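## Task

Labels on the shelf edges give a lot number to the spot just above each label, and several spots may carry the same number. Get one cardboard box from lot 451 and one from lot 434 onto the desk, resting fully on top with nothing overhanging its edge. All other cardboard boxes must stay on their original shelves. If no box of a given lot exists in the storeroom, leave that lot out. The robot must not topple or finish leaning, or the task fails.

## Robot and tools

ROBOT. A Hello Robot Stretch 3 in a physics simulation: a two-wheeled base (0.33 m long, 0.34 m wide, round at the back) that pivots about a point midway between its drive wheels, 0.05 m behind the front edge; a mast carrying a lift; and a single telescoping arm that reaches out to the robot's RIGHT side. The base cannot go sideways, so to shift the gripper forward or back you drive the base. With the arm drawn in and the wrist folded, a turn sweeps a circle of radius 0.28 m; an unfolded level wrist pokes out past that.

FRAMES. Base frame: origin on the floor between the drive wheels, x forward, y left, z up, metres. hand_pose is reported in it, located where the closed fingertips meet; with all wrist joints at zero its x axis points up, y back toward the mast, z toward the rear. Odometry frame = base frame at the start of the scene; base_odometry counts wheel turns only (slip looks like travel), heading in rad, positive left.

TOOL move. One action per call. Either "base" and/or "joints" (plus optional "speeds", "pace", "contact_limits"), or "servos" by itself. Extra arguments: "cameras" (list from head_camera, nav_camera, wrist_camera, all; [] for none; omitted means all for an empty call, none otherwise) and "blocking" (true/omitted returns once everything is at rest; false returns within about 0.5 s while motion continues). A call with no action just reports state, images and the scene number.
- base: one key only. {"translate_m": d} is a relative drive of d metres from where the base last reported itself, forward positive, -3 to 3. {"rotate_rad": d} is a relative turn in place, left positive, -6.4 to 6.4.
- joints: absolute targets, named individually, one number each: lift_m 0 to 1.1; arm_m 0 to 0.52 (extension); wrist_yaw_rad -1.345 to 4.42 (0 along the arm, positive toward the robot's front); wrist_pitch_rad -1.57 to 0.451 (0 level, negative tips down); wrist_roll_rad -2.911 to 2.918 (0 fingers side by side); gripper_m -0.089 to 0.179 (bigger = wider; tip gap is 0.007 m less when nearly shut, 0.025 m less fully open); head_pan_rad -3.953 to 1.73 (0 forward, positive left, -1.57 along the arm); head_tilt_rad -1.53 to 0.419 (negative looks down). Done tolerances: ±0.004 for lift, arm, gripper; ±0.02 yaw and roll; ±0.05 pitch; ±0.1 head.
- pace: "default" or "max". speeds: per-key top speed, capped by max (default/max: translate 0.12/0.30 m/s, rotate 0.76/1.90 rad/s, lift 0.11/0.15 m/s, arm 0.14/0.40 m/s). The base is limited to 0.10 m/s and 0.63 rad/s unless lift_m < 0.30, arm_m < 0.03 and wrist_yaw_rad > 2.54.
- contact_limits: stop a motion when its motor_effort hits a threshold. arm_m, translate_m, rotate_rad take a percent 1 to 100; lift_m takes {"down": v, "up": v} in percent of force beyond free motion (below about 12 may trip during free travel; defaults roughly 32-47 down, 21-36 up). Place a limit only in the same call as its command. Base moves have no contact stop unless given one; with one, each wheel halts and goes slack separately, which can swing the robot.
- {"servos": "reboot"} revives wrist or head servos that shut off.
Unknown keys make a call invalid; out-of-range numbers get it refused, and a refusal or an unrequested stop cancels the rest of that reply's move, wait and finished_scene calls.

OTHER TOOLS. wait {seconds 0 to 10, cameras} lets time pass, ending early once running motions settle. stop {cameras} brakes everything still moving; braked joints show "stopped" and may keep pressing. zoom_image {camera, region [x0,y0,x1,y1] pixels, max 504x504} enlarges part of that camera's newest image. finished_scene {scene: current number} ends the scene irreversibly; the goal must hold without the robot.

RESULTS. "move" reads "done" or the worst status. base_status/joint_status per motion: done, moving, off_target (resting short, maybe still pushing), contact_stop (that joint goes slack until recommanded), time_out, torque_fault (dropped target; wrist/head limp until reboot), stopped. on_its_own lists things the robot did unasked ("held at" is a target). motor_effort in percent, positive toward higher values, peak in brackets; wrist pitch maxes near 45 and roll near 72. lidar_m: 12 distances from base origin, 30° sectors, first straight ahead then counter-clockwise (4th left, 7th behind, 10th right); "-" means nothing or closer than 0.15 m; it sees only a slice 0.17 m up (table legs, not tops). wrist_depth_mm and head_depth_mm: 7x7 median depths, row by row from top left. turned_by_imu beats turned_by_wheels when they differ by over 0.15 rad. base_tilt in degrees (forward, right), a few degrees of fixed error. The "pictures" line gives the image order; head_camera images arrive rotated (turn a quarter clockwise), nav_camera the opposite way.

CAUTIONS. To grip, command gripper_m below the box width; release with at least 0.05 above it. Readings never confirm a hold—check the cameras. Before folding (yaw to 3.0) or unfolding the wrist, put lift between 0.32 and 0.95, pitch -0.4, roll about 0. With yaw below -0.4 keep pitch at -0.5 or lower. Pressing on something rigid with the gripper above about 0.45 m, or driving while the gripper is snagged, can tip the robot; if tilt appears, back the gripper off. Wrist and head never contact-stop, so avoid jamming them. Avoid drops, fast impacts, hard shoves, and letting boxes fall onto the floor. Loose objects may occasionally get nudged by outside forces. The scene keeps running while replies are composed, so unfinished moves continue meanwhile.

Each tool is called as name(argument=value, ...), one argument or row to a line, values as JSON.

## Session

move(
  joints={"head_pan_rad": -0.9, "head_tilt_rad": -0.3},
  cameras=["head_camera","nav_camera"],
)

move(
  joints={"head_pan_rad": 1.0, "head_tilt_rad": -0.35},
  cameras=["head_camera","nav_camera"],
)

move(
  joints={"head_pan_rad": -2.9, "head_tilt_rad": -0.3},
  cameras=["head_camera","nav_camera"],
)

Scene clock: 1.03 s.
move: done
base_odometry: x=+0.000 y=+0.000 heading=+0.000
turned_by_wheels: +0.000
turned_by_imu: +0.000
base_tilt: forward=-0.4 right=-1.1
lidar_m: 0.72 0.72 0.85 1.53 2.66 1.26 1.01 1.11 1.81 1.62 1.39 0.82
head_depth_mm: 1651 1786 1868 1951 1910 1924 1558 / 1677 1869 1944 2038 2011 1919 1544 / 1704 1898 2003 2091 2180 1897 1547 / 1570 1598 1684 1766 1873 1905 1539 / 1268 1328 1391 1473 1561 1662 1529 / 1062 1108 1159 1201 1259 1319 1393 / 921 948 982 1019 1059 1110 1153
base_status: not commanded
joint_positions: lift_m=+0.374 arm_m=+0.001 wrist_yaw_rad=+3.009 wrist_pitch_rad=-0.462 wrist_roll_rad=+0.000 gripper_m=+0.037 head_pan_rad=-0.923 head_tilt_rad=-0.301
joint_status: all done
measured_speeds: all 0
motor_effort: left_wheel=-0.1(0.7) right_wheel=+0.0(1.1) lift_m=+23.5(23.8) arm_m=-5.0(5.1) wrist_yaw_rad=+0.8(1.1) wrist_pitch_rad=+2.0(2.0) wrist_roll_rad=-0.1(0.3) gripper_m=+0.4(0.8) head_pan_rad=+1.3(5.2) head_tilt_rad=-3.2(8.6)
hand_pose: x=+0.0076 y=+0.0712 z=+0.3774 quat_wxyz=(+0.207, +0.697, +0.116, +0.676) (m; base frame)
wrist_depth_mm: - 139 - - - 866 - / - 150 - - - 978 - / - 167 923 - - 933 - / 825 775 203 811 802 793 755 / 697 680 212 661 651 680 673 / 598 604 126 579 129 581 568 / 526 539 287 354 504 510 512
pictures: head_camera (sideways), nav_camera (sideways)
camera_calibration:
head_camera: T_world_to_cam=[[-0.18534, 0.168229, -0.968167, 1.27668], [0.819921, 0.569532, -0.0579981, 0.0700889], [0.541645, -0.80457, -0.243491, 0.269152], [0, 0, 0, 1]] pos_world=[0.0333672, -0.0381413, 1.30564]
nav_camera: T_world_to_cam=[[0.177346, -0.206014, 0.962344, -1.21058], [-0.788499, -0.614884, 0.0136777, 0.0371546], [0.588912, -0.761233, -0.271489, 0.302988], [0, 0, 0, 1]] pos_world=[0.0655543, 0.00409459, 1.24674]

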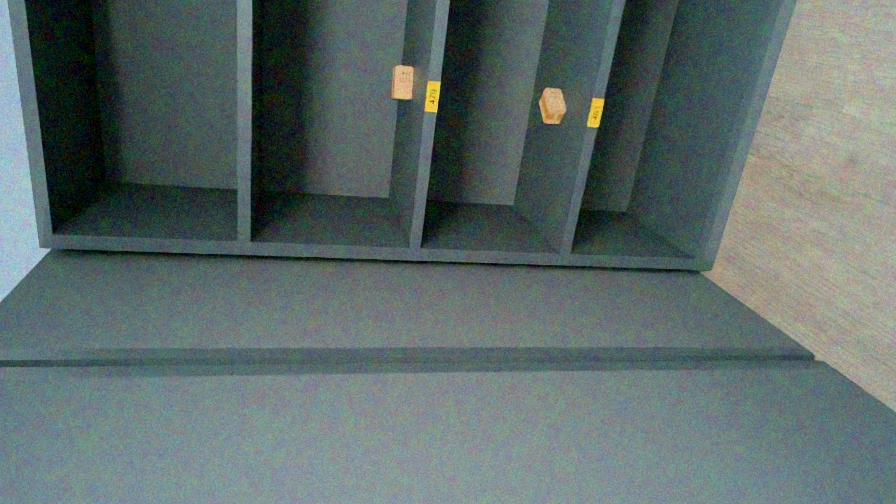

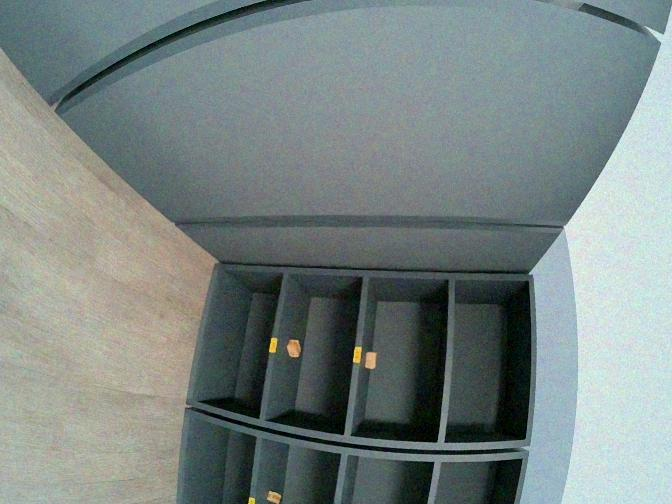

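Scene clock: 3.40 s.
move: done
base_odometry: x=+0.000 y=+0.000 heading=+0.000
turned_by_wheels: +0.000
turned_by_imu: +0.000
base_tilt: forward=-0.3 right=-1.3
lidar_m: 0.73 0.73 0.85 1.53 2.66 1.26 1.01 1.11 1.82 1.62 1.39 0.83
head_depth_mm: 649 672 702 730 760 796 834 / 704 730 761 798 838 876 923 / 765 801 837 881 925 978 1033 / 840 878 929 975 1035 1097 1168 / 925 978 1037 1100 1180 1258 1337 / 1036 1104 1179 1261 1365 1468 1453 / 1183 1268 1359 1485 1629 1692 1448
base_status: not commanded
joint_positions: lift_m=+0.374 arm_m=+0.001 wrist_yaw_rad=+3.009 wrist_pitch_rad=-0.462 wrist_roll_rad=+0.000 gripper_m=+0.037 head_pan_rad=+1.008 head_tilt_rad=-0.352
joint_status: all done
measured_speeds: translate_m=+0.000 rotate_rad=+0.000 lift_m=+0.000 arm_m=+0.000 wrist_yaw_rad=+0.000 wrist_pitch_rad=+0.000 wrist_roll_rad=+0.000 head_pan_rad=-0.024 head_tilt_rad=+0.000
motor_effort: left_wheel=-0.4(1.0) right_wheel=-0.1(1.2) lift_m=+23.5(24.0) arm_m=-8.7(8.8) wrist_yaw_rad=+0.7(2.1) wrist_pitch_rad=+1.9(2.1) wrist_roll_rad=-0.2(0.3) gripper_m=+0.4(0.8) head_pan_rad=-3.5(5.2) head_tilt_rad=-1.0(6.8)
hand_pose: x=+0.0076 y=+0.0712 z=+0.3774 quat_wxyz=(+0.207, +0.697, +0.116, +0.676) (m; base frame)
wrist_depth_mm: - 138 - - - 850 - / - 151 - - - 972 - / - 168 913 - - 935 - / 828 779 204 805 798 787 767 / 697 682 212 664 659 671 666 / 598 599 126 582 128 575 577 / 528 539 286 355 498 515 507
pictures: head_camera (sideways), nav_camera (sideways)
camera_calibration:
head_camera: T_world_to_cam=[[-0.118133, -0.27404, -0.954435, 1.25836], [-0.823542, 0.56407, -0.0600251, 0.0828424], [0.554817, 0.778927, -0.292319, 0.332678], [0, 0, 0, 1]] pos_world=[0.0323026, 0.03898, 1.30324]
nav_camera: T_world_to_cam=[[0.156205, 0.279545, 0.947341, -1.19092], [0.853646, -0.520695, 0.0128929, 0.0281936], [0.496879, 0.80668, -0.319967, 0.36664], [0, 0, 0, 1]] pos_world=[-0.0202159, 0.0518346, 1.24516]

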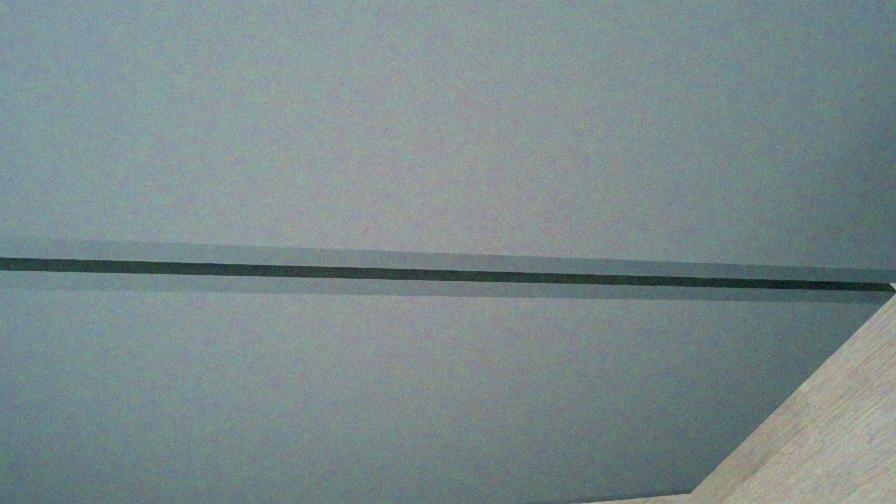

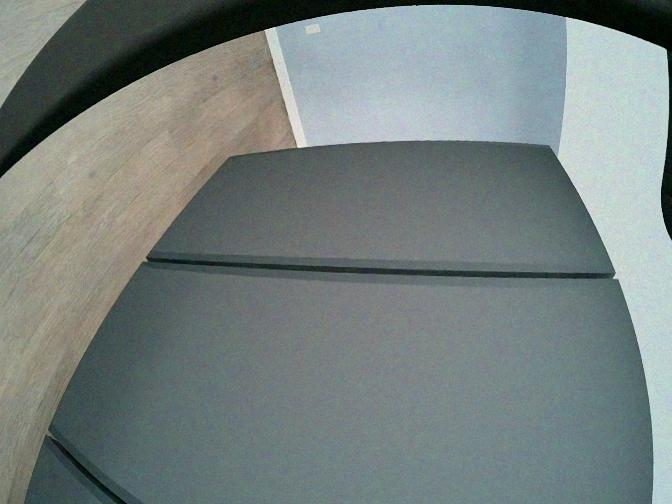

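Scene clock: 6.63 s.
move: done
base_odometry: x=+0.000 y=+0.000 heading=+0.000
turned_by_wheels: +0.000
turned_by_imu: +0.000
base_tilt: forward=-0.5 right=-1.3
lidar_m: 0.72 0.73 0.85 1.53 2.66 1.26 1.01 1.12 1.81 1.63 1.39 0.83
head_depth_mm: 1363 1423 1498 1576 1361 975 1495 / 1366 1428 1498 1576 1347 966 1501 / 1362 1421 1489 1565 1331 960 1547 / 1354 1420 1483 1563 1319 951 1496 / 1345 1420 1486 1556 1387 945 1526 / 1346 1408 1484 1552 1637 1708 1521 / 1341 1396 1461 1539 1621 1711 1528
base_status: not commanded
joint_positions: lift_m=+0.374 arm_m=+0.001 wrist_yaw_rad=+3.009 wrist_pitch_rad=-0.462 wrist_roll_rad=+0.000 gripper_m=+0.037 head_pan_rad=-2.908 head_tilt_rad=-0.300
joint_status: all done
measured_speeds: translate_m=+0.000 rotate_rad=+0.000 lift_m=+0.000 arm_m=+0.000 wrist_yaw_rad=+0.000 wrist_pitch_rad=+0.000 wrist_roll_rad=+0.000 head_pan_rad=+0.024 head_tilt_rad=+0.000
motor_effort: left_wheel=+0.1(0.8) right_wheel=+0.1(1.1) lift_m=+23.4(24.7) arm_m=-12.9(13.4) wrist_yaw_rad=-0.2(1.6) wrist_pitch_rad=+2.0(2.1) wrist_roll_rad=+0.0(0.3) gripper_m=+0.5(1.1) head_pan_rad=+3.6(6.3) head_tilt_rad=+5.8(9.4)
hand_pose: x=+0.0076 y=+0.0712 z=+0.3774 quat_wxyz=(+0.207, +0.697, +0.116, +0.676) (m; base frame)
wrist_depth_mm: - 139 - - - 857 - / - 150 - - - 979 - / - 167 919 - - 937 - / 826 773 203 826 798 800 757 / 699 675 212 659 653 675 669 / 595 596 126 567 129 584 575 / 525 536 289 354 509 513 507
pictures: head_camera (sideways), nav_camera (sideways)
camera_calibration:
head_camera: T_world_to_cam=[[0.227525, 0.101716, -0.968445, 1.27456], [0.191187, -0.979839, -0.057996, 0.0739281], [-0.954819, -0.171958, -0.242384, 0.276875], [0, 0, 0, 1]] pos_world=[-0.0397628, -0.00959538, 1.30574]
nav_camera: T_world_to_cam=[[-0.25898, -0.079145, 0.962635, -1.20837], [-0.245418, 0.969321, 0.0136693, 0.0338932], [-0.934184, -0.232708, -0.270458, 0.310916], [0, 0, 0, 1]] pos_world=[-0.0141738, -0.0561375, 1.24685]

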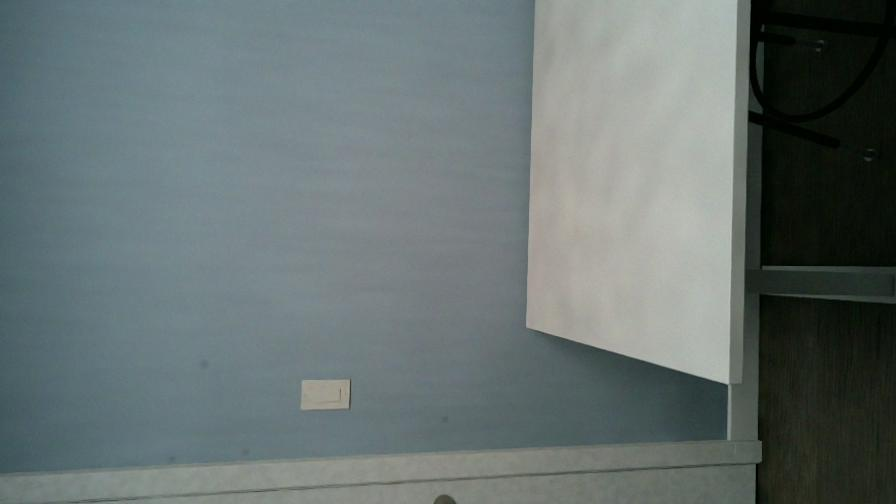

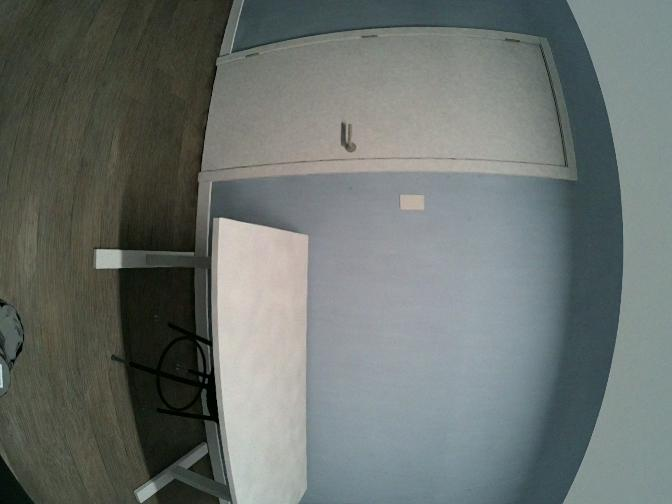

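move(
  joints={"head_pan_rad": -1.45, "head_tilt_rad": -0.37},
  cameras=["head_camera","nav_camera"],
)

zoom_image(
  camera="head_camera",
  region=[340, 200, 640, 500],
)

zoom_image(
  camera="head_camera",
  region=[340, 0, 640, 200],
)

Scene clock: 24.33 s.
move: done
base_odometry: x=+0.000 y=+0.000 heading=+0.000
turned_by_wheels: +0.000
turned_by_imu: +0.000
base_tilt: forward=-0.3 right=-1.1
lidar_m: 0.72 0.72 0.85 1.53 2.66 1.26 1.01 1.11 1.81 1.63 1.39 0.83
head_depth_mm: 1822 1913 2017 2169 2202 1878 1468 / 1795 1884 1995 2129 2190 1865 1470 / 1658 1795 1956 2122 2179 1856 1447 / 1676 1812 1811 1786 1820 1848 1450 / 1766 1834 1930 2058 2148 1830 1437 / 1727 1832 1909 2054 2132 1818 1439 / 1726 1783 1865 2006 2115 1807 1431
base_status: not commanded
joint_positions: lift_m=+0.374 arm_m=+0.001 wrist_yaw_rad=+3.009 wrist_pitch_rad=-0.462 wrist_roll_rad=+0.000 gripper_m=+0.037 head_pan_rad=-1.413 head_tilt_rad=-0.368
joint_status: all done
measured_speeds: all 0
motor_effort: left_wheel=-0.2(0.7) right_wheel=-0.4(1.4) lift_m=+24.6(25.1) arm_m=-12.6(13.3) wrist_yaw_rad=+0.2(1.6) wrist_pitch_rad=+1.9(2.0) wrist_roll_rad=-0.3(0.3) gripper_m=+0.2(0.8) head_pan_rad=-3.5(6.7) head_tilt_rad=-4.2(8.0)
hand_pose: x=+0.0076 y=+0.0712 z=+0.3774 quat_wxyz=(+0.207, +0.697, +0.116, +0.676) (m; base frame)
wrist_depth_mm: - 138 - - - 865 - / - 150 - - - 970 - / - 167 926 - - 936 - / 836 770 204 813 805 793 773 / 696 664 212 660 659 673 659 / 608 599 126 574 129 585 574 / 526 543 289 354 498 516 510
pictures: head_camera (sideways), nav_camera (sideways)
camera_calibration:
head_camera: T_world_to_cam=[[-0.0942861, 0.298612, -0.949706, 1.25206], [0.990919, 0.12001, -0.0606434, 0.0725772], [0.0958651, -0.946799, -0.307216, 0.354893], [0, 0, 0, 1]] pos_world=[0.0121115, -0.0465772, 1.30252]
nav_camera: T_world_to_cam=[[0.0692356, -0.327836, 0.942194, -1.18367], [-0.985059, -0.171752, 0.0126246, 0.0397823], [0.157684, -0.928991, -0.334829, 0.388029], [0, 0, 0, 1]] pos_world=[0.0599538, -0.0207408, 1.24467]

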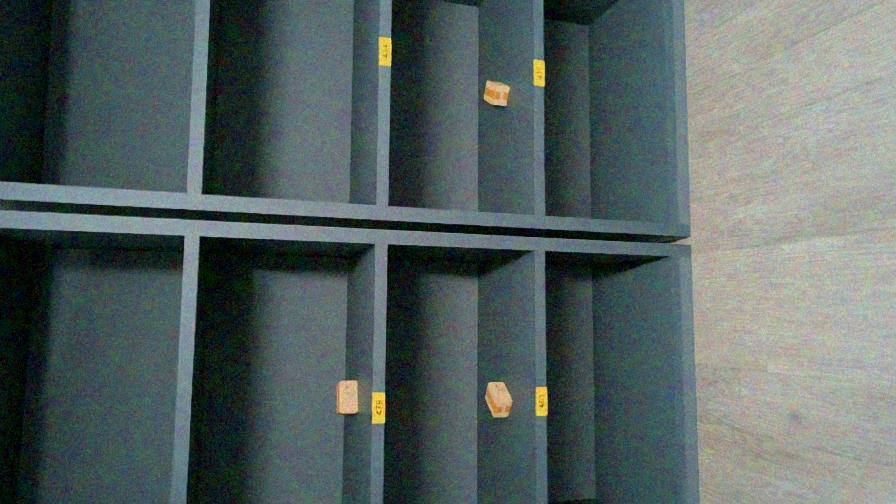

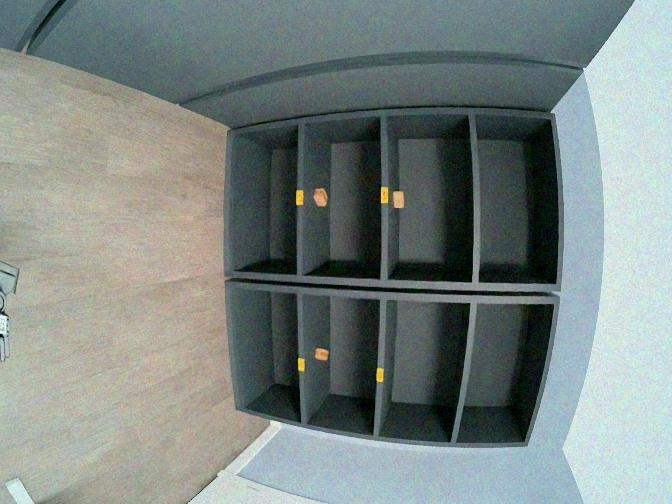

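Scaled by 1.680 from the camera's 896x504 image, which has a finer 1280x720 frame.

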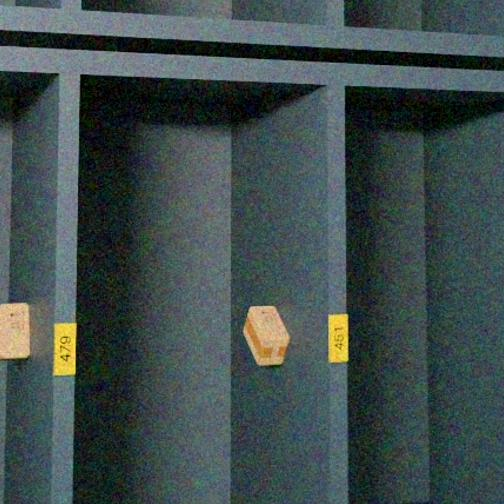

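Scaled by 1.680 from the camera's 896x504 image, which has a finer 1280x720 frame.

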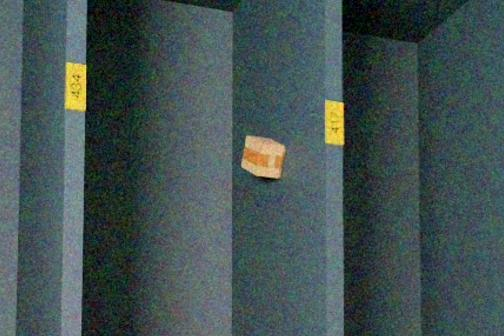

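zoom_image(
  camera="head_camera",
  region=[526, 382, 558, 422],
)

zoom_image(
  camera="head_camera",
  region=[368, 32, 400, 72],
)

zoom_image(
  camera="head_camera",
  region=[524, 52, 556, 92],
)

Scaled by 12.600 from the camera's 896x504 image, which has a finer 1280x720 frame.

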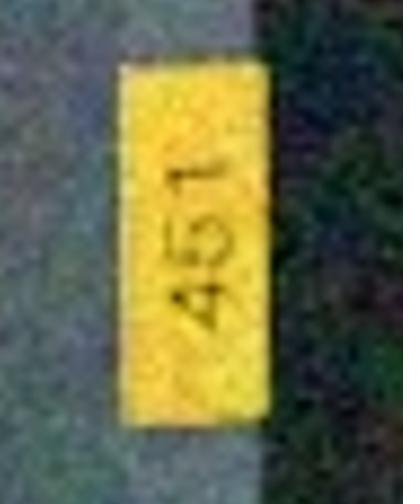

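Scaled by 12.600 from the camera's 896x504 image, which has a finer 1280x720 frame.

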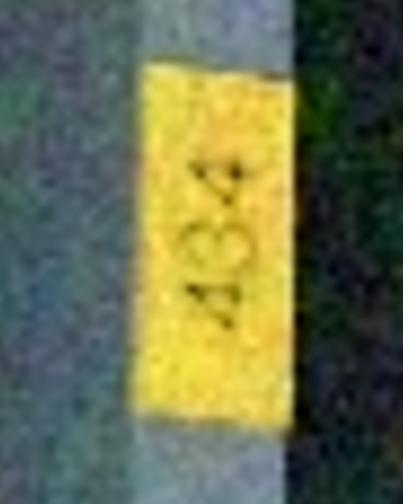

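Scaled by 12.600 from the camera's 896x504 image, which has a finer 1280x720 frame.

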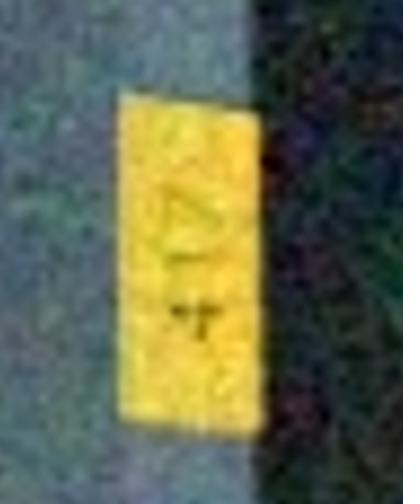

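move(
  base={"rotate_rad": -1.14},
  joints={"lift_m": 0.28, "head_tilt_rad": -0.6},
  pace="max",
)

move(
  base={"translate_m": 1.02},
  pace="max",
)

move(
  base={"rotate_rad": 1.40},
  joints={"head_pan_rad": -1.57, "head_tilt_rad": -0.6},
  pace="max",
  cameras=["head_camera", "nav_camera"],
)

Scene clock: 71.30 s.
move: done
base_odometry: x=+0.000 y=+0.000 heading=-1.140
turned_by_wheels: -1.140
turned_by_imu: -1.118
base_tilt: forward=-0.3 right=-1.3
lidar_m: 1.60 0.87 0.73 0.72 0.82 1.34 2.66 1.64 1.01 1.11 1.73 1.63
head_depth_mm: 1246 1345 1446 1129 1679 1483 1243 / 1278 1402 1495 1114 1418 1471 1236 / 1315 1441 1588 1731 1785 1470 1234 / 1341 1477 1622 1842 1835 1453 1223 / 1394 1530 1691 1927 1804 1456 1214 / 1440 1583 1773 2010 1801 1438 1212 / 1484 1656 1860 2071 1791 1438 1206
base_status: done
joint_positions: lift_m=+0.280 arm_m=+0.001 wrist_yaw_rad=+3.009 wrist_pitch_rad=-0.463 wrist_roll_rad=+0.000 gripper_m=+0.037 head_pan_rad=-1.450 head_tilt_rad=-0.605
joint_status: all done
measured_speeds: all 0
motor_effort: left_wheel=+6.2(14.7) right_wheel=-10.3(14.9) lift_m=+30.6(31.3) arm_m=-12.9(13.3) wrist_yaw_rad=+0.4(1.6) wrist_pitch_rad=+2.1(2.2) wrist_roll_rad=+0.0(0.5) gripper_m=+0.0(1.0) head_pan_rad=-2.8(3.4) head_tilt_rad=+3.6(6.3)
hand_pose: x=+0.0076 y=+0.0711 z=+0.2828 quat_wxyz=(+0.208, +0.697, +0.117, +0.676) (m; base frame)
wrist_depth_mm: - 139 - - - - - / - 151 161 - - - - / 838 167 211 774 762 757 751 / 678 629 203 660 659 659 642 / 565 562 211 533 529 545 537 / 489 296 126 284 129 471 471 / 261 268 246 257 398 417 414
pictures: none

Scene clock: 76.07 s.
move: done
base_odometry: x=+0.426 y=-0.927 heading=-1.139
turned_by_wheels: +0.000
turned_by_imu: +0.000
base_tilt: forward=-0.3 right=-1.2
lidar_m: 0.98 0.61 0.52 0.51 0.58 0.95 3.62 1.63 1.75 1.46 0.75 0.74
head_depth_mm: 1401 1513 1645 1837 1878 1493 1245 / 1434 1556 1722 1913 1873 1480 1242 / 1500 1624 1789 1985 1869 1471 1232 / 1549 1698 1857 2109 1841 1475 1226 / 1541 1682 1549 1726 1776 1454 1216 / 1226 1326 1511 1510 1706 1445 1216 / 1268 1364 1566 1405 1534 1361 1210
base_status: done
joint_positions: lift_m=+0.280 arm_m=+0.001 wrist_yaw_rad=+3.009 wrist_pitch_rad=-0.463 wrist_roll_rad=+0.000 gripper_m=+0.037 head_pan_rad=-1.450 head_tilt_rad=-0.600
joint_status: not commanded
measured_speeds: all 0
motor_effort: left_wheel=+5.8(16.0) right_wheel=-0.1(10.4) lift_m=+25.2(31.2) arm_m=-10.9(13.1) wrist_yaw_rad=-0.6(2.1) wrist_pitch_rad=+2.0(2.3) wrist_roll_rad=-0.2(0.3) gripper_m=+0.3(1.0) head_pan_rad=-2.3(3.6) head_tilt_rad=+4.0(4.7)
hand_pose: x=+0.0076 y=+0.0711 z=+0.2827 quat_wxyz=(+0.208, +0.697, +0.117, +0.676) (m; base frame)
wrist_depth_mm: - 139 - - - 492 470 / - 151 161 - - 539 - / - 167 176 - - 597 - / 675 631 203 644 629 629 623 / 568 561 211 539 533 546 539 / 490 297 126 285 129 469 475 / 262 266 247 257 396 416 416
pictures: none

Scene clock: 78.10 s.
move: done
base_odometry: x=+0.426 y=-0.927 heading=+0.260
turned_by_wheels: +1.400
turned_by_imu: +1.372
base_tilt: forward=-0.3 right=-1.3
lidar_m: 0.51 0.54 0.75 2.19 1.82 1.63 1.75 1.47 0.74 1.08 0.71 0.53
head_depth_mm: 881 961 926 969 1038 946 1106 / 876 963 912 1199 1104 963 1170 / 878 965 897 1206 1097 962 1160 / 883 971 824 1206 1056 1272 1156 / 884 972 866 1203 1053 1271 1156 / 889 972 864 1209 1072 1268 1153 / 884 975 850 1194 1063 1211 1161
base_status: done
joint_positions: lift_m=+0.280 arm_m=+0.001 wrist_yaw_rad=+3.009 wrist_pitch_rad=-0.463 wrist_roll_rad=+0.000 gripper_m=+0.037 head_pan_rad=-1.573 head_tilt_rad=-0.600
joint_status: all done
measured_speeds: all 0
motor_effort: left_wheel=-6.3(15.2) right_wheel=+8.7(14.2) lift_m=+28.9(29.0) arm_m=-12.8(13.3) wrist_yaw_rad=+1.5(1.7) wrist_pitch_rad=+2.1(2.2) wrist_roll_rad=-0.1(0.3) gripper_m=+0.0(0.9) head_pan_rad=+0.6(3.5) head_tilt_rad=+2.5(4.3)
hand_pose: x=+0.0076 y=+0.0711 z=+0.2827 quat_wxyz=(+0.208, +0.697, +0.117, +0.676) (m; base frame)
wrist_depth_mm: - 139 - - - - - / - 151 - - - 985 - / 856 167 761 812 803 799 - / 678 617 203 661 648 649 626 / 568 555 212 540 534 540 545 / 485 297 126 285 129 473 470 / 262 267 247 258 400 417 416
pictures: head_camera (sideways), nav_camera (sideways)
camera_calibration:
head_camera: T_world_to_cam=[[-0.0449912, 0.519839, -0.853079, 1.12563], [0.997425, -0.024363, -0.0674501, 0.081356], [-0.0558468, -0.853917, -0.517405, 0.629235], [0, 0, 0, 1]] pos_world=[0.00463778, -0.0458517, 1.29131]
nav_camera: T_world_to_cam=[[0.0157293, -0.542325, 0.840022, -1.05004], [-0.999844, -0.0152581, 0.00887115, 0.0447108], [0.00800611, -0.84003, -0.54248, 0.659186], [0, 0, 0, 1]] pos_world=[0.0559426, -0.015044, 1.23926]

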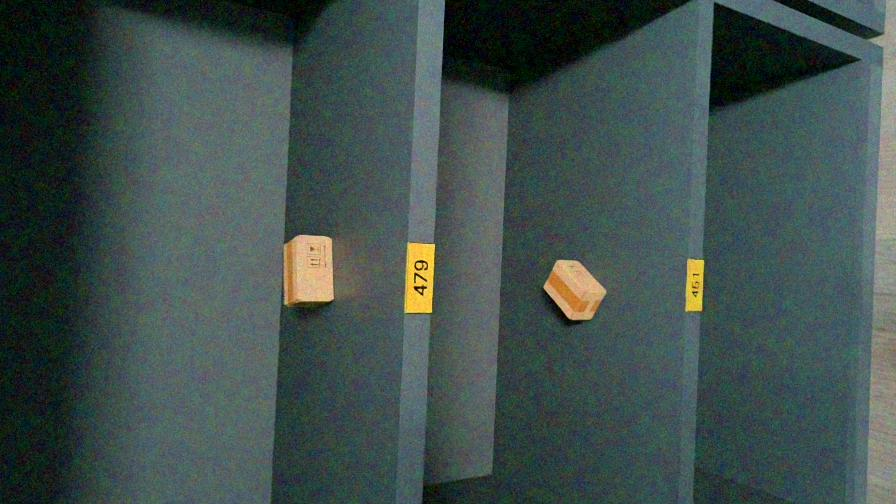

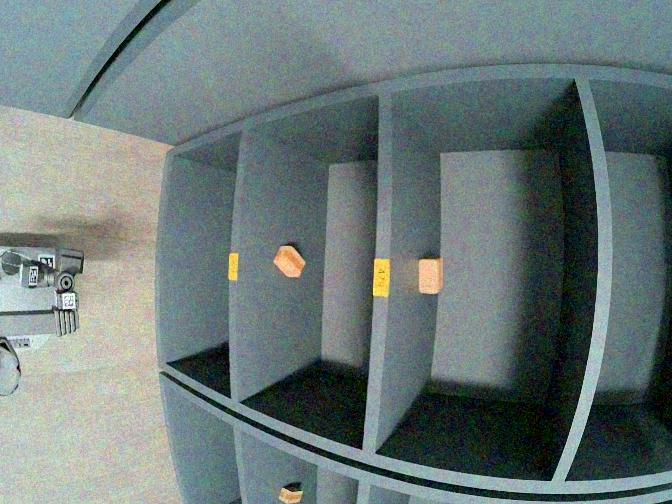

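move(
  joints={"lift_m": 0.60},
  pace="max",
)

move(
  joints={"wrist_yaw_rad": 0, "gripper_m": 0.179},
  pace="max",
  cameras=["wrist_camera"],
)

Scene clock: 95.40 s.
move: done
base_odometry: x=+0.426 y=-0.927 heading=+0.260
turned_by_wheels: +0.000
turned_by_imu: +0.000
base_tilt: forward=-0.4 right=-1.1
lidar_m: 0.51 0.53 0.75 2.20 1.81 1.64 1.75 1.47 0.74 1.08 0.71 0.53
head_depth_mm: 876 963 928 977 1033 947 1102 / 879 966 915 1197 1100 965 1167 / 881 962 901 1202 1097 958 1162 / 878 971 830 1206 1055 1270 1151 / 880 968 872 1209 1053 1277 1161 / 883 974 859 1207 1075 1263 1160 / 884 970 851 1193 1067 1207 1154
base_status: not commanded
joint_positions: lift_m=+0.600 arm_m=+0.001 wrist_yaw_rad=+3.009 wrist_pitch_rad=-0.463 wrist_roll_rad=+0.000 gripper_m=+0.037 head_pan_rad=-1.570 head_tilt_rad=-0.600
joint_status: all done
measured_speeds: all 0
motor_effort: left_wheel=-5.9(6.9) right_wheel=+9.0(9.7) lift_m=+28.2(34.2) arm_m=-9.6(11.8) wrist_yaw_rad=-1.0(1.4) wrist_pitch_rad=+2.2(2.2) wrist_roll_rad=-0.1(0.4) gripper_m=+0.0(1.0) head_pan_rad=+3.1(4.1) head_tilt_rad=+1.0(2.5)
hand_pose: x=+0.0076 y=+0.0710 z=+0.6027 quat_wxyz=(+0.208, +0.697, +0.117, +0.676) (m; base frame)
wrist_depth_mm: - 138 - - - - - / - 151 - - - - - / - 167 - - - - - / - - 204 - - - - / - - 212 957 938 973 - / 862 867 126 827 129 832 - / 755 753 285 747 724 742 -
pictures: none

Scene clock: 97.37 s.
move: done
base_odometry: x=+0.426 y=-0.927 heading=+0.260
turned_by_wheels: +0.000
turned_by_imu: +0.000
base_tilt: forward=-0.3 right=-1.3
lidar_m: 0.51 0.54 0.75 2.19 1.81 1.63 1.75 1.47 0.73 1.08 0.71 0.53
head_depth_mm: 876 960 932 978 1029 943 1109 / 880 962 912 1201 1108 962 1170 / 879 966 899 1204 1093 962 1159 / 883 972 823 1204 1051 1277 1151 / 883 967 869 1212 1053 1266 1158 / 887 971 859 1215 1068 1265 1157 / 881 971 847 1194 1067 1208 1158
base_status: not commanded
joint_positions: lift_m=+0.600 arm_m=+0.001 wrist_yaw_rad=+0.003 wrist_pitch_rad=-0.463 wrist_roll_rad=+0.000 gripper_m=+0.179 head_pan_rad=-1.570 head_tilt_rad=-0.600
joint_status: all done
measured_speeds: all 0
motor_effort: left_wheel=-6.2(6.7) right_wheel=+9.5(10.0) lift_m=+23.1(28.2) arm_m=-9.1(10.6) wrist_yaw_rad=-3.3(9.8) wrist_pitch_rad=+2.1(2.2) wrist_roll_rad=-0.2(0.3) gripper_m=+0.5(83.9) head_pan_rad=+3.5(4.1) head_tilt_rad=+0.3(1.9)
hand_pose: x=-0.0208 y=-0.3640 z=+0.6027 quat_wxyz=(+0.689, +0.164, -0.688, -0.162) (m; base frame)
wrist_depth_mm: - - - 551 - - - / - - - - - - - / - - - - - - - / - - - - - 975 - / - 142 - - - 875 - / - 126 - - - - - / - 735 730 720 703 - 105
pictures: wrist_camera
camera_calibration:
wrist_camera: T_world_to_cam=[[-0.998882, -0.0387341, -0.0270831, -0.0119796], [-0.00259747, 0.617148, -0.786843, 0.731355], [0.0471919, -0.785893, -0.616559, 0.252633], [0, 0, 0, 1]] pos_world=[-0.0219888, -0.253276, 0.7309]

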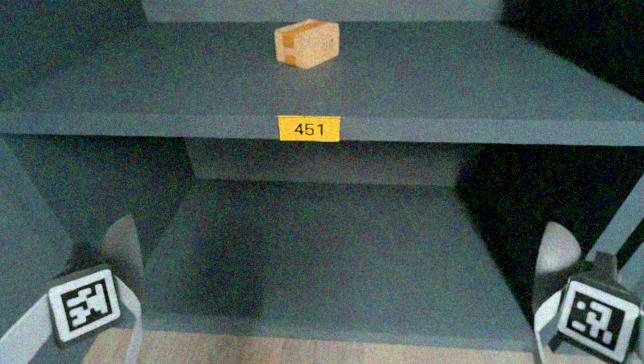

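move(
  base={"translate_m": 0.03},
  joints={"lift_m": 0.58, "wrist_pitch_rad": -0.3, "arm_m": 0.13},
  cameras=["wrist_camera"],
)

Scene clock: 117.33 s.
move: done
base_odometry: x=+0.455 y=-0.919 heading=+0.260
turned_by_wheels: +0.000
turned_by_imu: +0.000
base_tilt: forward=-0.4 right=-1.2
lidar_m: 0.48 0.51 0.70 2.07 2.21 1.66 1.78 1.49 0.76 1.08 0.67 0.50
head_depth_mm: 876 963 930 1050 1074 974 1136 / 877 964 911 1201 1112 962 1162 / 879 964 902 1205 1104 927 503 / 879 966 825 1212 1057 1274 552 / 882 970 873 1213 1075 949 1151 / 883 972 862 1213 1073 1263 1157 / 888 974 849 1123 1067 1121 1142
base_status: done
joint_positions: lift_m=+0.580 arm_m=+0.130 wrist_yaw_rad=+0.003 wrist_pitch_rad=-0.321 wrist_roll_rad=+0.000 gripper_m=+0.179 head_pan_rad=-1.570 head_tilt_rad=-0.600
joint_status: all done
measured_speeds: all 0
motor_effort: left_wheel=+0.3(7.3) right_wheel=+7.7(12.2) lift_m=+30.8(33.1) arm_m=+12.5(15.0) wrist_yaw_rad=-3.2(4.7) wrist_pitch_rad=+3.4(6.5) wrist_roll_rad=+0.1(0.3) gripper_m=+0.8(1.1) head_pan_rad=+3.6(4.0) head_tilt_rad=-0.7(1.5)
hand_pose: x=-0.0208 y=-0.5105 z=+0.6150 quat_wxyz=(+0.698, +0.114, -0.697, -0.112) (m; base frame)
wrist_depth_mm: - 666 - - - - 600 / - - - - - - - / - - - 443 - - - / - - - - - - - / - 319 325 323 314 312 311 / - 126 - - - - - / - - - - - - 105
pictures: wrist_camera
camera_calibration:
wrist_camera: T_world_to_cam=[[-0.998879, -0.0420191, -0.0218034, -0.0222098], [-0.00209971, 0.499451, -0.86634, 0.820302], [0.0472925, -0.865323, -0.498979, 0.0322822], [0, 0, 0, 1]] pos_world=[-0.0219892, -0.382699, 0.726284]

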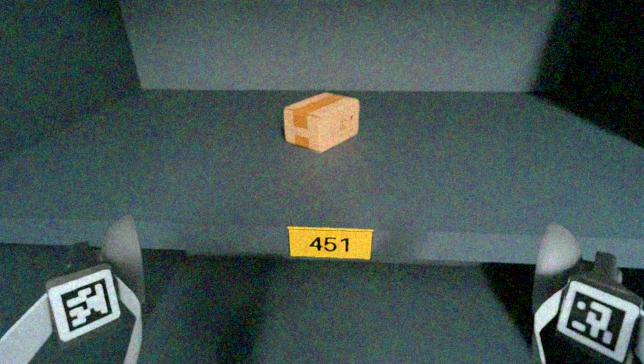

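move(
  base={"translate_m": 0.115},
  joints={"wrist_yaw_rad": -0.385, "lift_m": 0.58},
)

move(
  joints={"arm_m": 0.36, "lift_m": 0.56},
  contact_limits={"arm_m": 28},
  cameras=["wrist_camera", "head_camera"],
)

Scene clock: 158.10 s.
move: done
base_odometry: x=+0.566 y=-0.889 heading=+0.260
turned_by_wheels: +0.000
turned_by_imu: +0.000
base_tilt: forward=-0.4 right=-1.1
lidar_m: 0.37 0.39 0.54 1.57 2.19 1.75 1.89 0.87 0.83 1.08 0.51 0.38
head_depth_mm: 880 966 922 1203 1112 970 1175 / 880 966 906 1205 1100 963 1145 / 882 974 836 1212 1057 956 541 / 884 968 886 1204 1086 950 554 / 884 972 874 1218 1081 1272 1159 / 884 972 861 1190 1073 1185 1164 / 804 826 790 815 893 945 1097
base_status: done
joint_positions: lift_m=+0.580 arm_m=+0.130 wrist_yaw_rad=-0.382 wrist_pitch_rad=-0.321 wrist_roll_rad=+0.000 gripper_m=+0.179 head_pan_rad=-1.570 head_tilt_rad=-0.600
joint_status: all done
measured_speeds: all 0
motor_effort: left_wheel=+6.5(7.7) right_wheel=+5.4(12.5) lift_m=+24.9(28.4) arm_m=+5.0(8.6) wrist_yaw_rad=-2.3(5.7) wrist_pitch_rad=+3.5(3.5) wrist_roll_rad=-0.1(0.3) gripper_m=+0.4(1.0) head_pan_rad=+2.8(3.8) head_tilt_rad=-3.2(3.3)
hand_pose: x=-0.1093 y=-0.4935 z=+0.6150 quat_wxyz=(+0.664, -0.021, -0.706, -0.244) (m; base frame)
wrist_depth_mm: - - - - 732 - - / - - - - 770 - - / - - 443 - - - - / - - - - - - 460 / 306 294 317 - 926 - 513 / - 139 - - - - - / - - - - - 699 105
pictures: none

Scene clock: 161.03 s.
move: done
base_odometry: x=+0.566 y=-0.889 heading=+0.260
turned_by_wheels: +0.000
turned_by_imu: +0.000
base_tilt: forward=-0.2 right=-1.2
lidar_m: 0.37 0.39 0.54 1.57 2.19 1.75 1.89 0.87 0.83 1.08 0.51 0.38
head_depth_mm: 880 964 924 1195 1110 966 1175 / 881 966 909 1202 1102 964 1156 / 879 968 830 1214 1060 633 1153 / 881 970 883 1208 1088 676 1160 / 884 969 869 1214 1076 1272 1169 / 888 974 856 1196 1076 1195 1167 / 804 824 787 815 891 945 1099
base_status: not commanded
joint_positions: lift_m=+0.560 arm_m=+0.360 wrist_yaw_rad=-0.382 wrist_pitch_rad=-0.321 wrist_roll_rad=+0.000 gripper_m=+0.179 head_pan_rad=-1.570 head_tilt_rad=-0.600
joint_status: all done
measured_speeds: all 0
motor_effort: left_wheel=+6.7(6.8) right_wheel=+4.5(6.0) lift_m=+30.4(34.3) arm_m=+13.4(15.6) wrist_yaw_rad=-2.3(4.2) wrist_pitch_rad=+3.3(3.5) wrist_roll_rad=+0.2(0.3) gripper_m=+0.6(1.2) head_pan_rad=+2.9(3.9) head_tilt_rad=-3.2(4.5)
contact_limits: arm_m 28 (drawing in: default 31, maximum 55; extending or still: default 40, maximum 69)
hand_pose: x=-0.1094 y=-0.7235 z=+0.5951 quat_wxyz=(+0.664, -0.021, -0.706, -0.244) (m; base frame)
wrist_depth_mm: - - - - - 549 - / - - - - - 588 - / - - - - - - - / 330 330 243 267 320 304 316 / 274 262 250 251 269 268 267 / 118 211 225 224 223 223 222 / 184 188 193 191 191 190 105
pictures: head_camera (sideways), wrist_camera
camera_calibration:
head_camera: T_world_to_cam=[[-0.0467648, 0.51966, -0.853092, 1.12566], [0.997498, -0.0210301, -0.0674913, 0.0813596], [-0.0530131, -0.854114, -0.517377, 0.629189], [0, 0, 0, 1]] pos_world=[0.00484045, -0.0458504, 1.29131]
wrist_camera: T_world_to_cam=[[-0.941523, 0.336249, -0.021697, 0.159894], [0.185449, 0.463355, -0.866551, 0.903753], [-0.281324, -0.819901, -0.498617, -0.161112], [0, 0, 0, 1]] pos_world=[-0.0623807, -0.604619, 0.706284]

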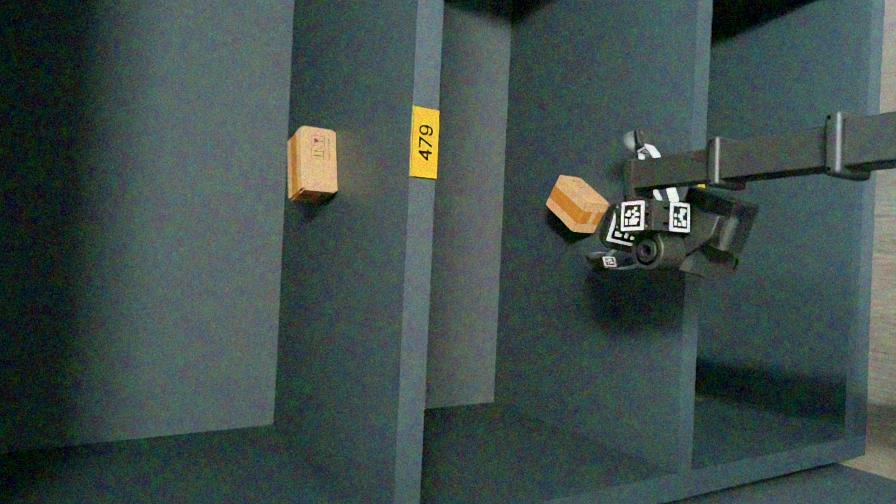

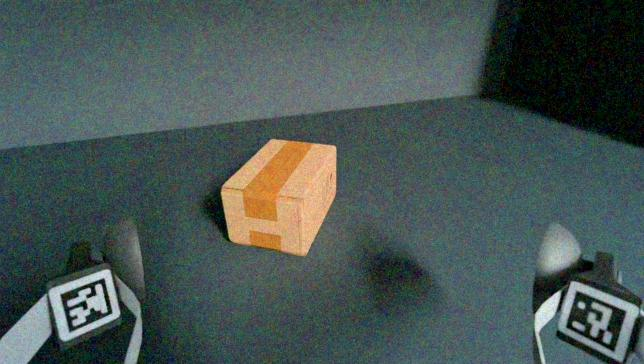

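move(
  joints={"lift_m": 0.535},
)

move(
  joints={"arm_m": 0.468},
  contact_limits={"arm_m": 28},
  cameras=["wrist_camera"],
)

Scene clock: 176.40 s.
move: done
base_odometry: x=+0.566 y=-0.889 heading=+0.260
turned_by_wheels: +0.000
turned_by_imu: +0.000
base_tilt: forward=-0.3 right=-1.2
lidar_m: 0.37 0.39 0.54 1.57 2.20 1.76 1.89 0.88 0.82 1.08 0.51 0.38
head_depth_mm: 881 966 924 1206 1113 966 1179 / 878 965 910 1205 1106 962 1171 / 879 969 833 1211 1060 667 573 / 885 969 884 1207 1083 677 1157 / 881 969 871 1209 1083 1267 1163 / 885 971 856 1191 1073 1186 1161 / 805 824 789 817 896 941 1099
base_status: not commanded
joint_positions: lift_m=+0.535 arm_m=+0.360 wrist_yaw_rad=-0.382 wrist_pitch_rad=-0.321 wrist_roll_rad=+0.000 gripper_m=+0.179 head_pan_rad=-1.570 head_tilt_rad=-0.600
joint_status: all done
measured_speeds: all 0
motor_effort: left_wheel=+6.6(6.9) right_wheel=+5.2(5.8) lift_m=+23.3(28.9) arm_m=+12.6(13.3) wrist_yaw_rad=-3.0(4.1) wrist_pitch_rad=+3.4(3.4) wrist_roll_rad=-0.1(0.4) gripper_m=+0.8(1.1) head_pan_rad=+3.1(3.5) head_tilt_rad=-4.0(5.2)
contact_limits: arm_m 28 (drawing in: default 31, maximum 55; extending or still: default 40, maximum 69)
hand_pose: x=-0.1094 y=-0.7235 z=+0.5701 quat_wxyz=(+0.664, -0.021, -0.706, -0.244) (m; base frame)
wrist_depth_mm: - - - - - 547 - / - - - - - 583 - / - - 242 255 - - - / 297 295 232 263 288 288 284 / 235 224 232 230 230 228 228 / 123 180 192 191 190 190 189 / 156 160 164 164 163 158 107
pictures: none

Scene clock: 178.43 s.
move: done
base_odometry: x=+0.566 y=-0.889 heading=+0.260
turned_by_wheels: +0.000
turned_by_imu: +0.000
base_tilt: forward=-0.3 right=-1.0
lidar_m: 0.37 0.39 0.54 1.58 2.19 1.75 1.90 0.87 0.83 1.08 0.51 0.38
head_depth_mm: 876 966 922 1202 1114 971 1177 / 880 967 910 1204 1105 963 1160 / 879 965 831 1206 1052 686 1131 / 882 969 886 1212 1012 1277 1161 / 882 971 869 1216 1084 1272 1159 / 885 973 858 1191 1070 1191 1160 / 804 825 788 815 891 947 1100
base_status: not commanded
joint_positions: lift_m=+0.535 arm_m=+0.468 wrist_yaw_rad=-0.382 wrist_pitch_rad=-0.321 wrist_roll_rad=+0.000 gripper_m=+0.179 head_pan_rad=-1.570 head_tilt_rad=-0.600
joint_status: all done
measured_speeds: all 0
motor_effort: left_wheel=+6.4(6.9) right_wheel=+5.7(6.5) lift_m=+23.6(24.6) arm_m=+12.5(15.0) wrist_yaw_rad=-3.9(4.6) wrist_pitch_rad=+3.3(3.4) wrist_roll_rad=+0.0(0.3) gripper_m=+0.6(1.1) head_pan_rad=+3.1(3.4) head_tilt_rad=-5.2(6.2)
contact_limits: arm_m 28 (drawing in: default 31, maximum 55; extending or still: default 40, maximum 69)
hand_pose: x=-0.1094 y=-0.8315 z=+0.5701 quat_wxyz=(+0.664, -0.021, -0.706, -0.244) (m; base frame)
wrist_depth_mm: 293 313 330 - - - 462 / 310 330 - - - - 486 / 327 - - - - - - / 297 293 290 190 286 287 284 / 234 232 232 158 220 228 227 / 123 180 179 130 184 189 188 / 156 160 159 140 162 161 107
pictures: wrist_camera
camera_calibration:
wrist_camera: T_world_to_cam=[[-0.941526, 0.336237, -0.0217423, 0.195688], [0.185467, 0.463307, -0.866573, 0.932113], [-0.2813, -0.819934, -0.498577, -0.262176], [0, 0, 0, 1]] pos_world=[-0.0623808, -0.712619, 0.681284]

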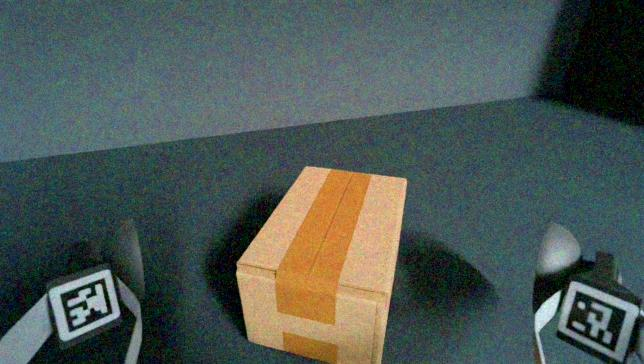

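move(
  joints={"lift_m": 0.523},
  speeds={"lift_m": 0.04},
)

move(
  joints={"gripper_m": 0.03},
  cameras=["wrist_camera"],
)

Scene clock: 187.67 s.
move: done
base_odometry: x=+0.566 y=-0.889 heading=+0.260
turned_by_wheels: +0.000
turned_by_imu: +0.000
base_tilt: forward=-0.3 right=-1.1
lidar_m: 0.37 0.39 0.54 1.57 2.19 1.76 1.89 0.87 0.83 1.08 0.51 0.38
head_depth_mm: 878 965 921 1208 1111 973 1180 / 878 966 909 1207 1105 964 1159 / 882 967 831 1210 1056 721 573 / 882 971 882 1213 1050 1277 1155 / 881 974 867 1214 1076 1266 1163 / 887 970 855 1192 1066 1187 1159 / 802 822 789 813 892 943 1104
base_status: not commanded
joint_positions: lift_m=+0.523 arm_m=+0.468 wrist_yaw_rad=-0.382 wrist_pitch_rad=-0.321 wrist_roll_rad=+0.000 gripper_m=+0.179 head_pan_rad=-1.570 head_tilt_rad=-0.600
joint_status: all done
measured_speeds: all 0
motor_effort: left_wheel=+6.2(6.7) right_wheel=+5.8(5.8) lift_m=+25.2(25.7) arm_m=+9.0(10.1) wrist_yaw_rad=-3.0(4.5) wrist_pitch_rad=+3.3(3.4) wrist_roll_rad=-0.2(0.3) gripper_m=+0.4(1.0) head_pan_rad=+3.4(3.4) head_tilt_rad=-5.0(5.6)
contact_limits: arm_m 28 (drawing in: default 31, maximum 55; extending or still: default 40, maximum 69)
hand_pose: x=-0.1094 y=-0.8315 z=+0.5581 quat_wxyz=(+0.664, -0.021, -0.706, -0.244) (m; base frame)
wrist_depth_mm: 293 312 332 - - - 457 / 309 328 - - - - 483 / 323 332 319 - 312 310 325 / 271 267 267 166 238 262 261 / 215 213 196 132 201 209 217 / 123 165 165 126 168 174 173 / 142 146 150 140 149 149 107
pictures: none

Scene clock: 189.70 s.
move: done
base_odometry: x=+0.566 y=-0.889 heading=+0.260
turned_by_wheels: +0.000
turned_by_imu: +0.000
base_tilt: forward=-0.3 right=-1.0
lidar_m: 0.37 0.39 0.54 1.57 2.19 1.75 1.90 0.87 0.82 1.08 0.51 0.38
head_depth_mm: 878 966 924 1200 1111 969 1171 / 880 969 908 1209 1105 965 1164 / 882 966 833 1211 1059 721 574 / 880 967 880 1210 1080 1282 1155 / 885 969 872 1215 1081 1271 1163 / 884 978 860 1197 1068 1186 1158 / 804 822 788 814 891 946 1098
base_status: not commanded
joint_positions: lift_m=+0.523 arm_m=+0.468 wrist_yaw_rad=-0.382 wrist_pitch_rad=-0.321 wrist_roll_rad=+0.000 gripper_m=+0.031 head_pan_rad=-1.570 head_tilt_rad=-0.600
joint_status: all done
measured_speeds: all 0
motor_effort: left_wheel=+6.1(6.8) right_wheel=+5.2(5.8) lift_m=+30.2(31.5) arm_m=+6.4(9.0) wrist_yaw_rad=-2.6(4.4) wrist_pitch_rad=+3.3(3.5) wrist_roll_rad=-0.1(0.3) gripper_m=-13.5(84.7) head_pan_rad=+2.7(3.7) head_tilt_rad=-5.0(6.0)
contact_limits: arm_m 28 (drawing in: default 31, maximum 55; extending or still: default 40, maximum 69)
hand_pose: x=-0.1094 y=-0.8315 z=+0.5581 quat_wxyz=(+0.664, -0.021, -0.706, -0.244) (m; base frame)
wrist_depth_mm: 292 313 332 - - - 462 / 310 330 - - - - 484 / 324 331 318 - 314 312 324 / 270 269 267 165 184 263 260 / 215 213 158 132 145 209 208 / 177 183 130 128 125 173 173 / 151 142 148 141 141 141 148
pictures: wrist_camera
camera_calibration:
wrist_camera: T_world_to_cam=[[-0.941526, 0.336237, -0.0217423, 0.195427], [0.185467, 0.463307, -0.866573, 0.921714], [-0.2813, -0.819934, -0.498577, -0.268159], [0, 0, 0, 1]] pos_world=[-0.0623808, -0.712619, 0.669284]

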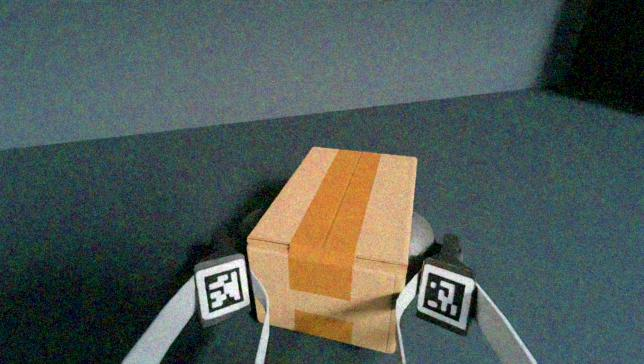

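move(
  joints={"lift_m": 0.60, "gripper_m": 0.015},
  cameras=["wrist_camera"],
)

move(
  joints={"arm_m": 0.0},
  speeds={"arm_m": 0.2},
  cameras=["wrist_camera"],
)

Scene clock: 231.10 s.
move: done
base_odometry: x=+0.566 y=-0.889 heading=+0.260
turned_by_wheels: +0.000
turned_by_imu: +0.000
base_tilt: forward=-0.3 right=-1.2
lidar_m: 0.37 0.39 0.54 1.57 2.19 1.75 1.89 0.88 0.83 1.08 0.51 0.38
head_depth_mm: 878 967 924 1202 1116 971 1178 / 879 970 904 1202 1104 932 1139 / 880 969 832 1203 742 602 1152 / 883 969 885 1213 752 1267 1156 / 885 968 871 1210 1083 1271 1165 / 884 975 856 1195 1070 1183 1160 / 804 822 786 814 893 946 1099
base_status: not commanded
joint_positions: lift_m=+0.600 arm_m=+0.468 wrist_yaw_rad=-0.382 wrist_pitch_rad=-0.324 wrist_roll_rad=+0.000 gripper_m=+0.016 head_pan_rad=-1.570 head_tilt_rad=-0.600
joint_status: all done
measured_speeds: all 0
motor_effort: left_wheel=+6.2(6.5) right_wheel=+5.2(6.0) lift_m=+31.5(34.8) arm_m=+1.5(3.4) wrist_yaw_rad=-3.0(3.9) wrist_pitch_rad=+3.8(4.0) wrist_roll_rad=-0.1(0.3) gripper_m=-18.3(74.9) head_pan_rad=+2.8(3.2) head_tilt_rad=-5.2(5.8)
contact_limits: arm_m 28 (drawing in: default 31, maximum 55; extending or still: default 40, maximum 69)
hand_pose: x=-0.1092 y=-0.8312 z=+0.6344 quat_wxyz=(+0.664, -0.020, -0.706, -0.245) (m; base frame)
wrist_depth_mm: 292 312 329 - - - 463 / 309 330 - - - - 486 / 327 - - - - - - / - - - 159 167 - - / 322 319 138 132 144 315 313 / 279 278 129 129 124 272 272 / 238 102 228 149 221 227 233
pictures: wrist_camera
camera_calibration:
wrist_camera: T_world_to_cam=[[-0.941507, 0.33628, -0.0219061, 0.197249], [0.186445, 0.465648, -0.865107, 0.98882], [-0.280718, -0.818589, -0.501109, -0.227036], [0, 0, 0, 1]] pos_world=[-0.0623821, -0.712622, 0.745987]

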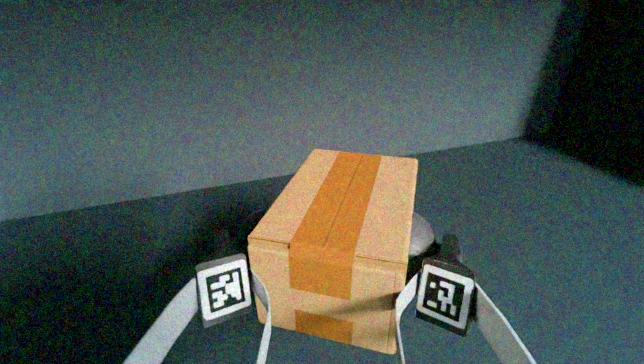

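Scene clock: 235.13 s.
move: done
base_odometry: x=+0.566 y=-0.889 heading=+0.260
turned_by_wheels: +0.000
turned_by_imu: +0.000
base_tilt: forward=-0.3 right=-1.1
lidar_m: 0.37 0.39 0.54 1.58 2.19 1.75 1.90 0.88 0.83 1.08 0.52 0.38
head_depth_mm: 880 964 925 1203 1111 971 1175 / 881 961 906 1204 1104 959 1154 / 882 966 832 1210 1096 955 621 / 882 972 883 1217 1087 1275 1162 / 885 968 871 1216 1075 1269 1161 / 885 973 857 1192 1069 1193 1162 / 804 824 788 817 893 946 1099
base_status: not commanded
joint_positions: lift_m=+0.600 arm_m=+0.001 wrist_yaw_rad=-0.382 wrist_pitch_rad=-0.324 wrist_roll_rad=+0.000 gripper_m=+0.016 head_pan_rad=-1.570 head_tilt_rad=-0.600
joint_status: all done
measured_speeds: all 0
motor_effort: left_wheel=+6.3(6.7) right_wheel=+5.7(6.1) lift_m=+25.4(31.7) arm_m=-12.5(15.1) wrist_yaw_rad=-3.0(5.0) wrist_pitch_rad=+3.9(4.0) wrist_roll_rad=+0.0(0.4) gripper_m=-18.8(19.2) head_pan_rad=+2.4(3.5) head_tilt_rad=-5.1(5.8)
hand_pose: x=-0.1092 y=-0.3638 z=+0.6344 quat_wxyz=(+0.664, -0.020, -0.706, -0.245) (m; base frame)
wrist_depth_mm: - - - - 855 - - / - - - - 857 - 519 / - - - - - 566 - / - - - 160 167 607 - / - - 139 132 143 676 - / - - 130 129 124 715 - / - 95 - 140 134 780 827
pictures: wrist_camera
camera_calibration:
wrist_camera: T_world_to_cam=[[-0.941512, 0.336267, -0.0218773, 0.0400469], [0.186439, 0.46573, -0.865064, 0.771164], [-0.280704, -0.818547, -0.501184, 0.15564], [0, 0, 0, 1]] pos_world=[-0.0623821, -0.245222, 0.745987]

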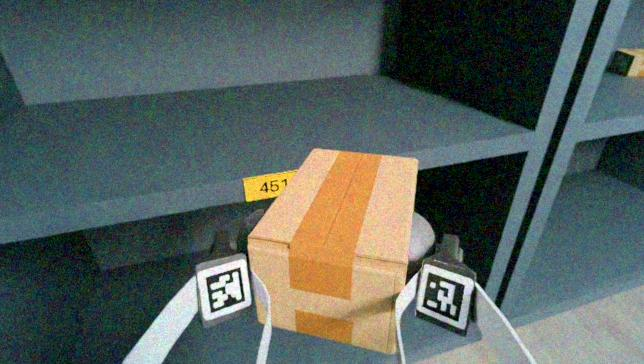

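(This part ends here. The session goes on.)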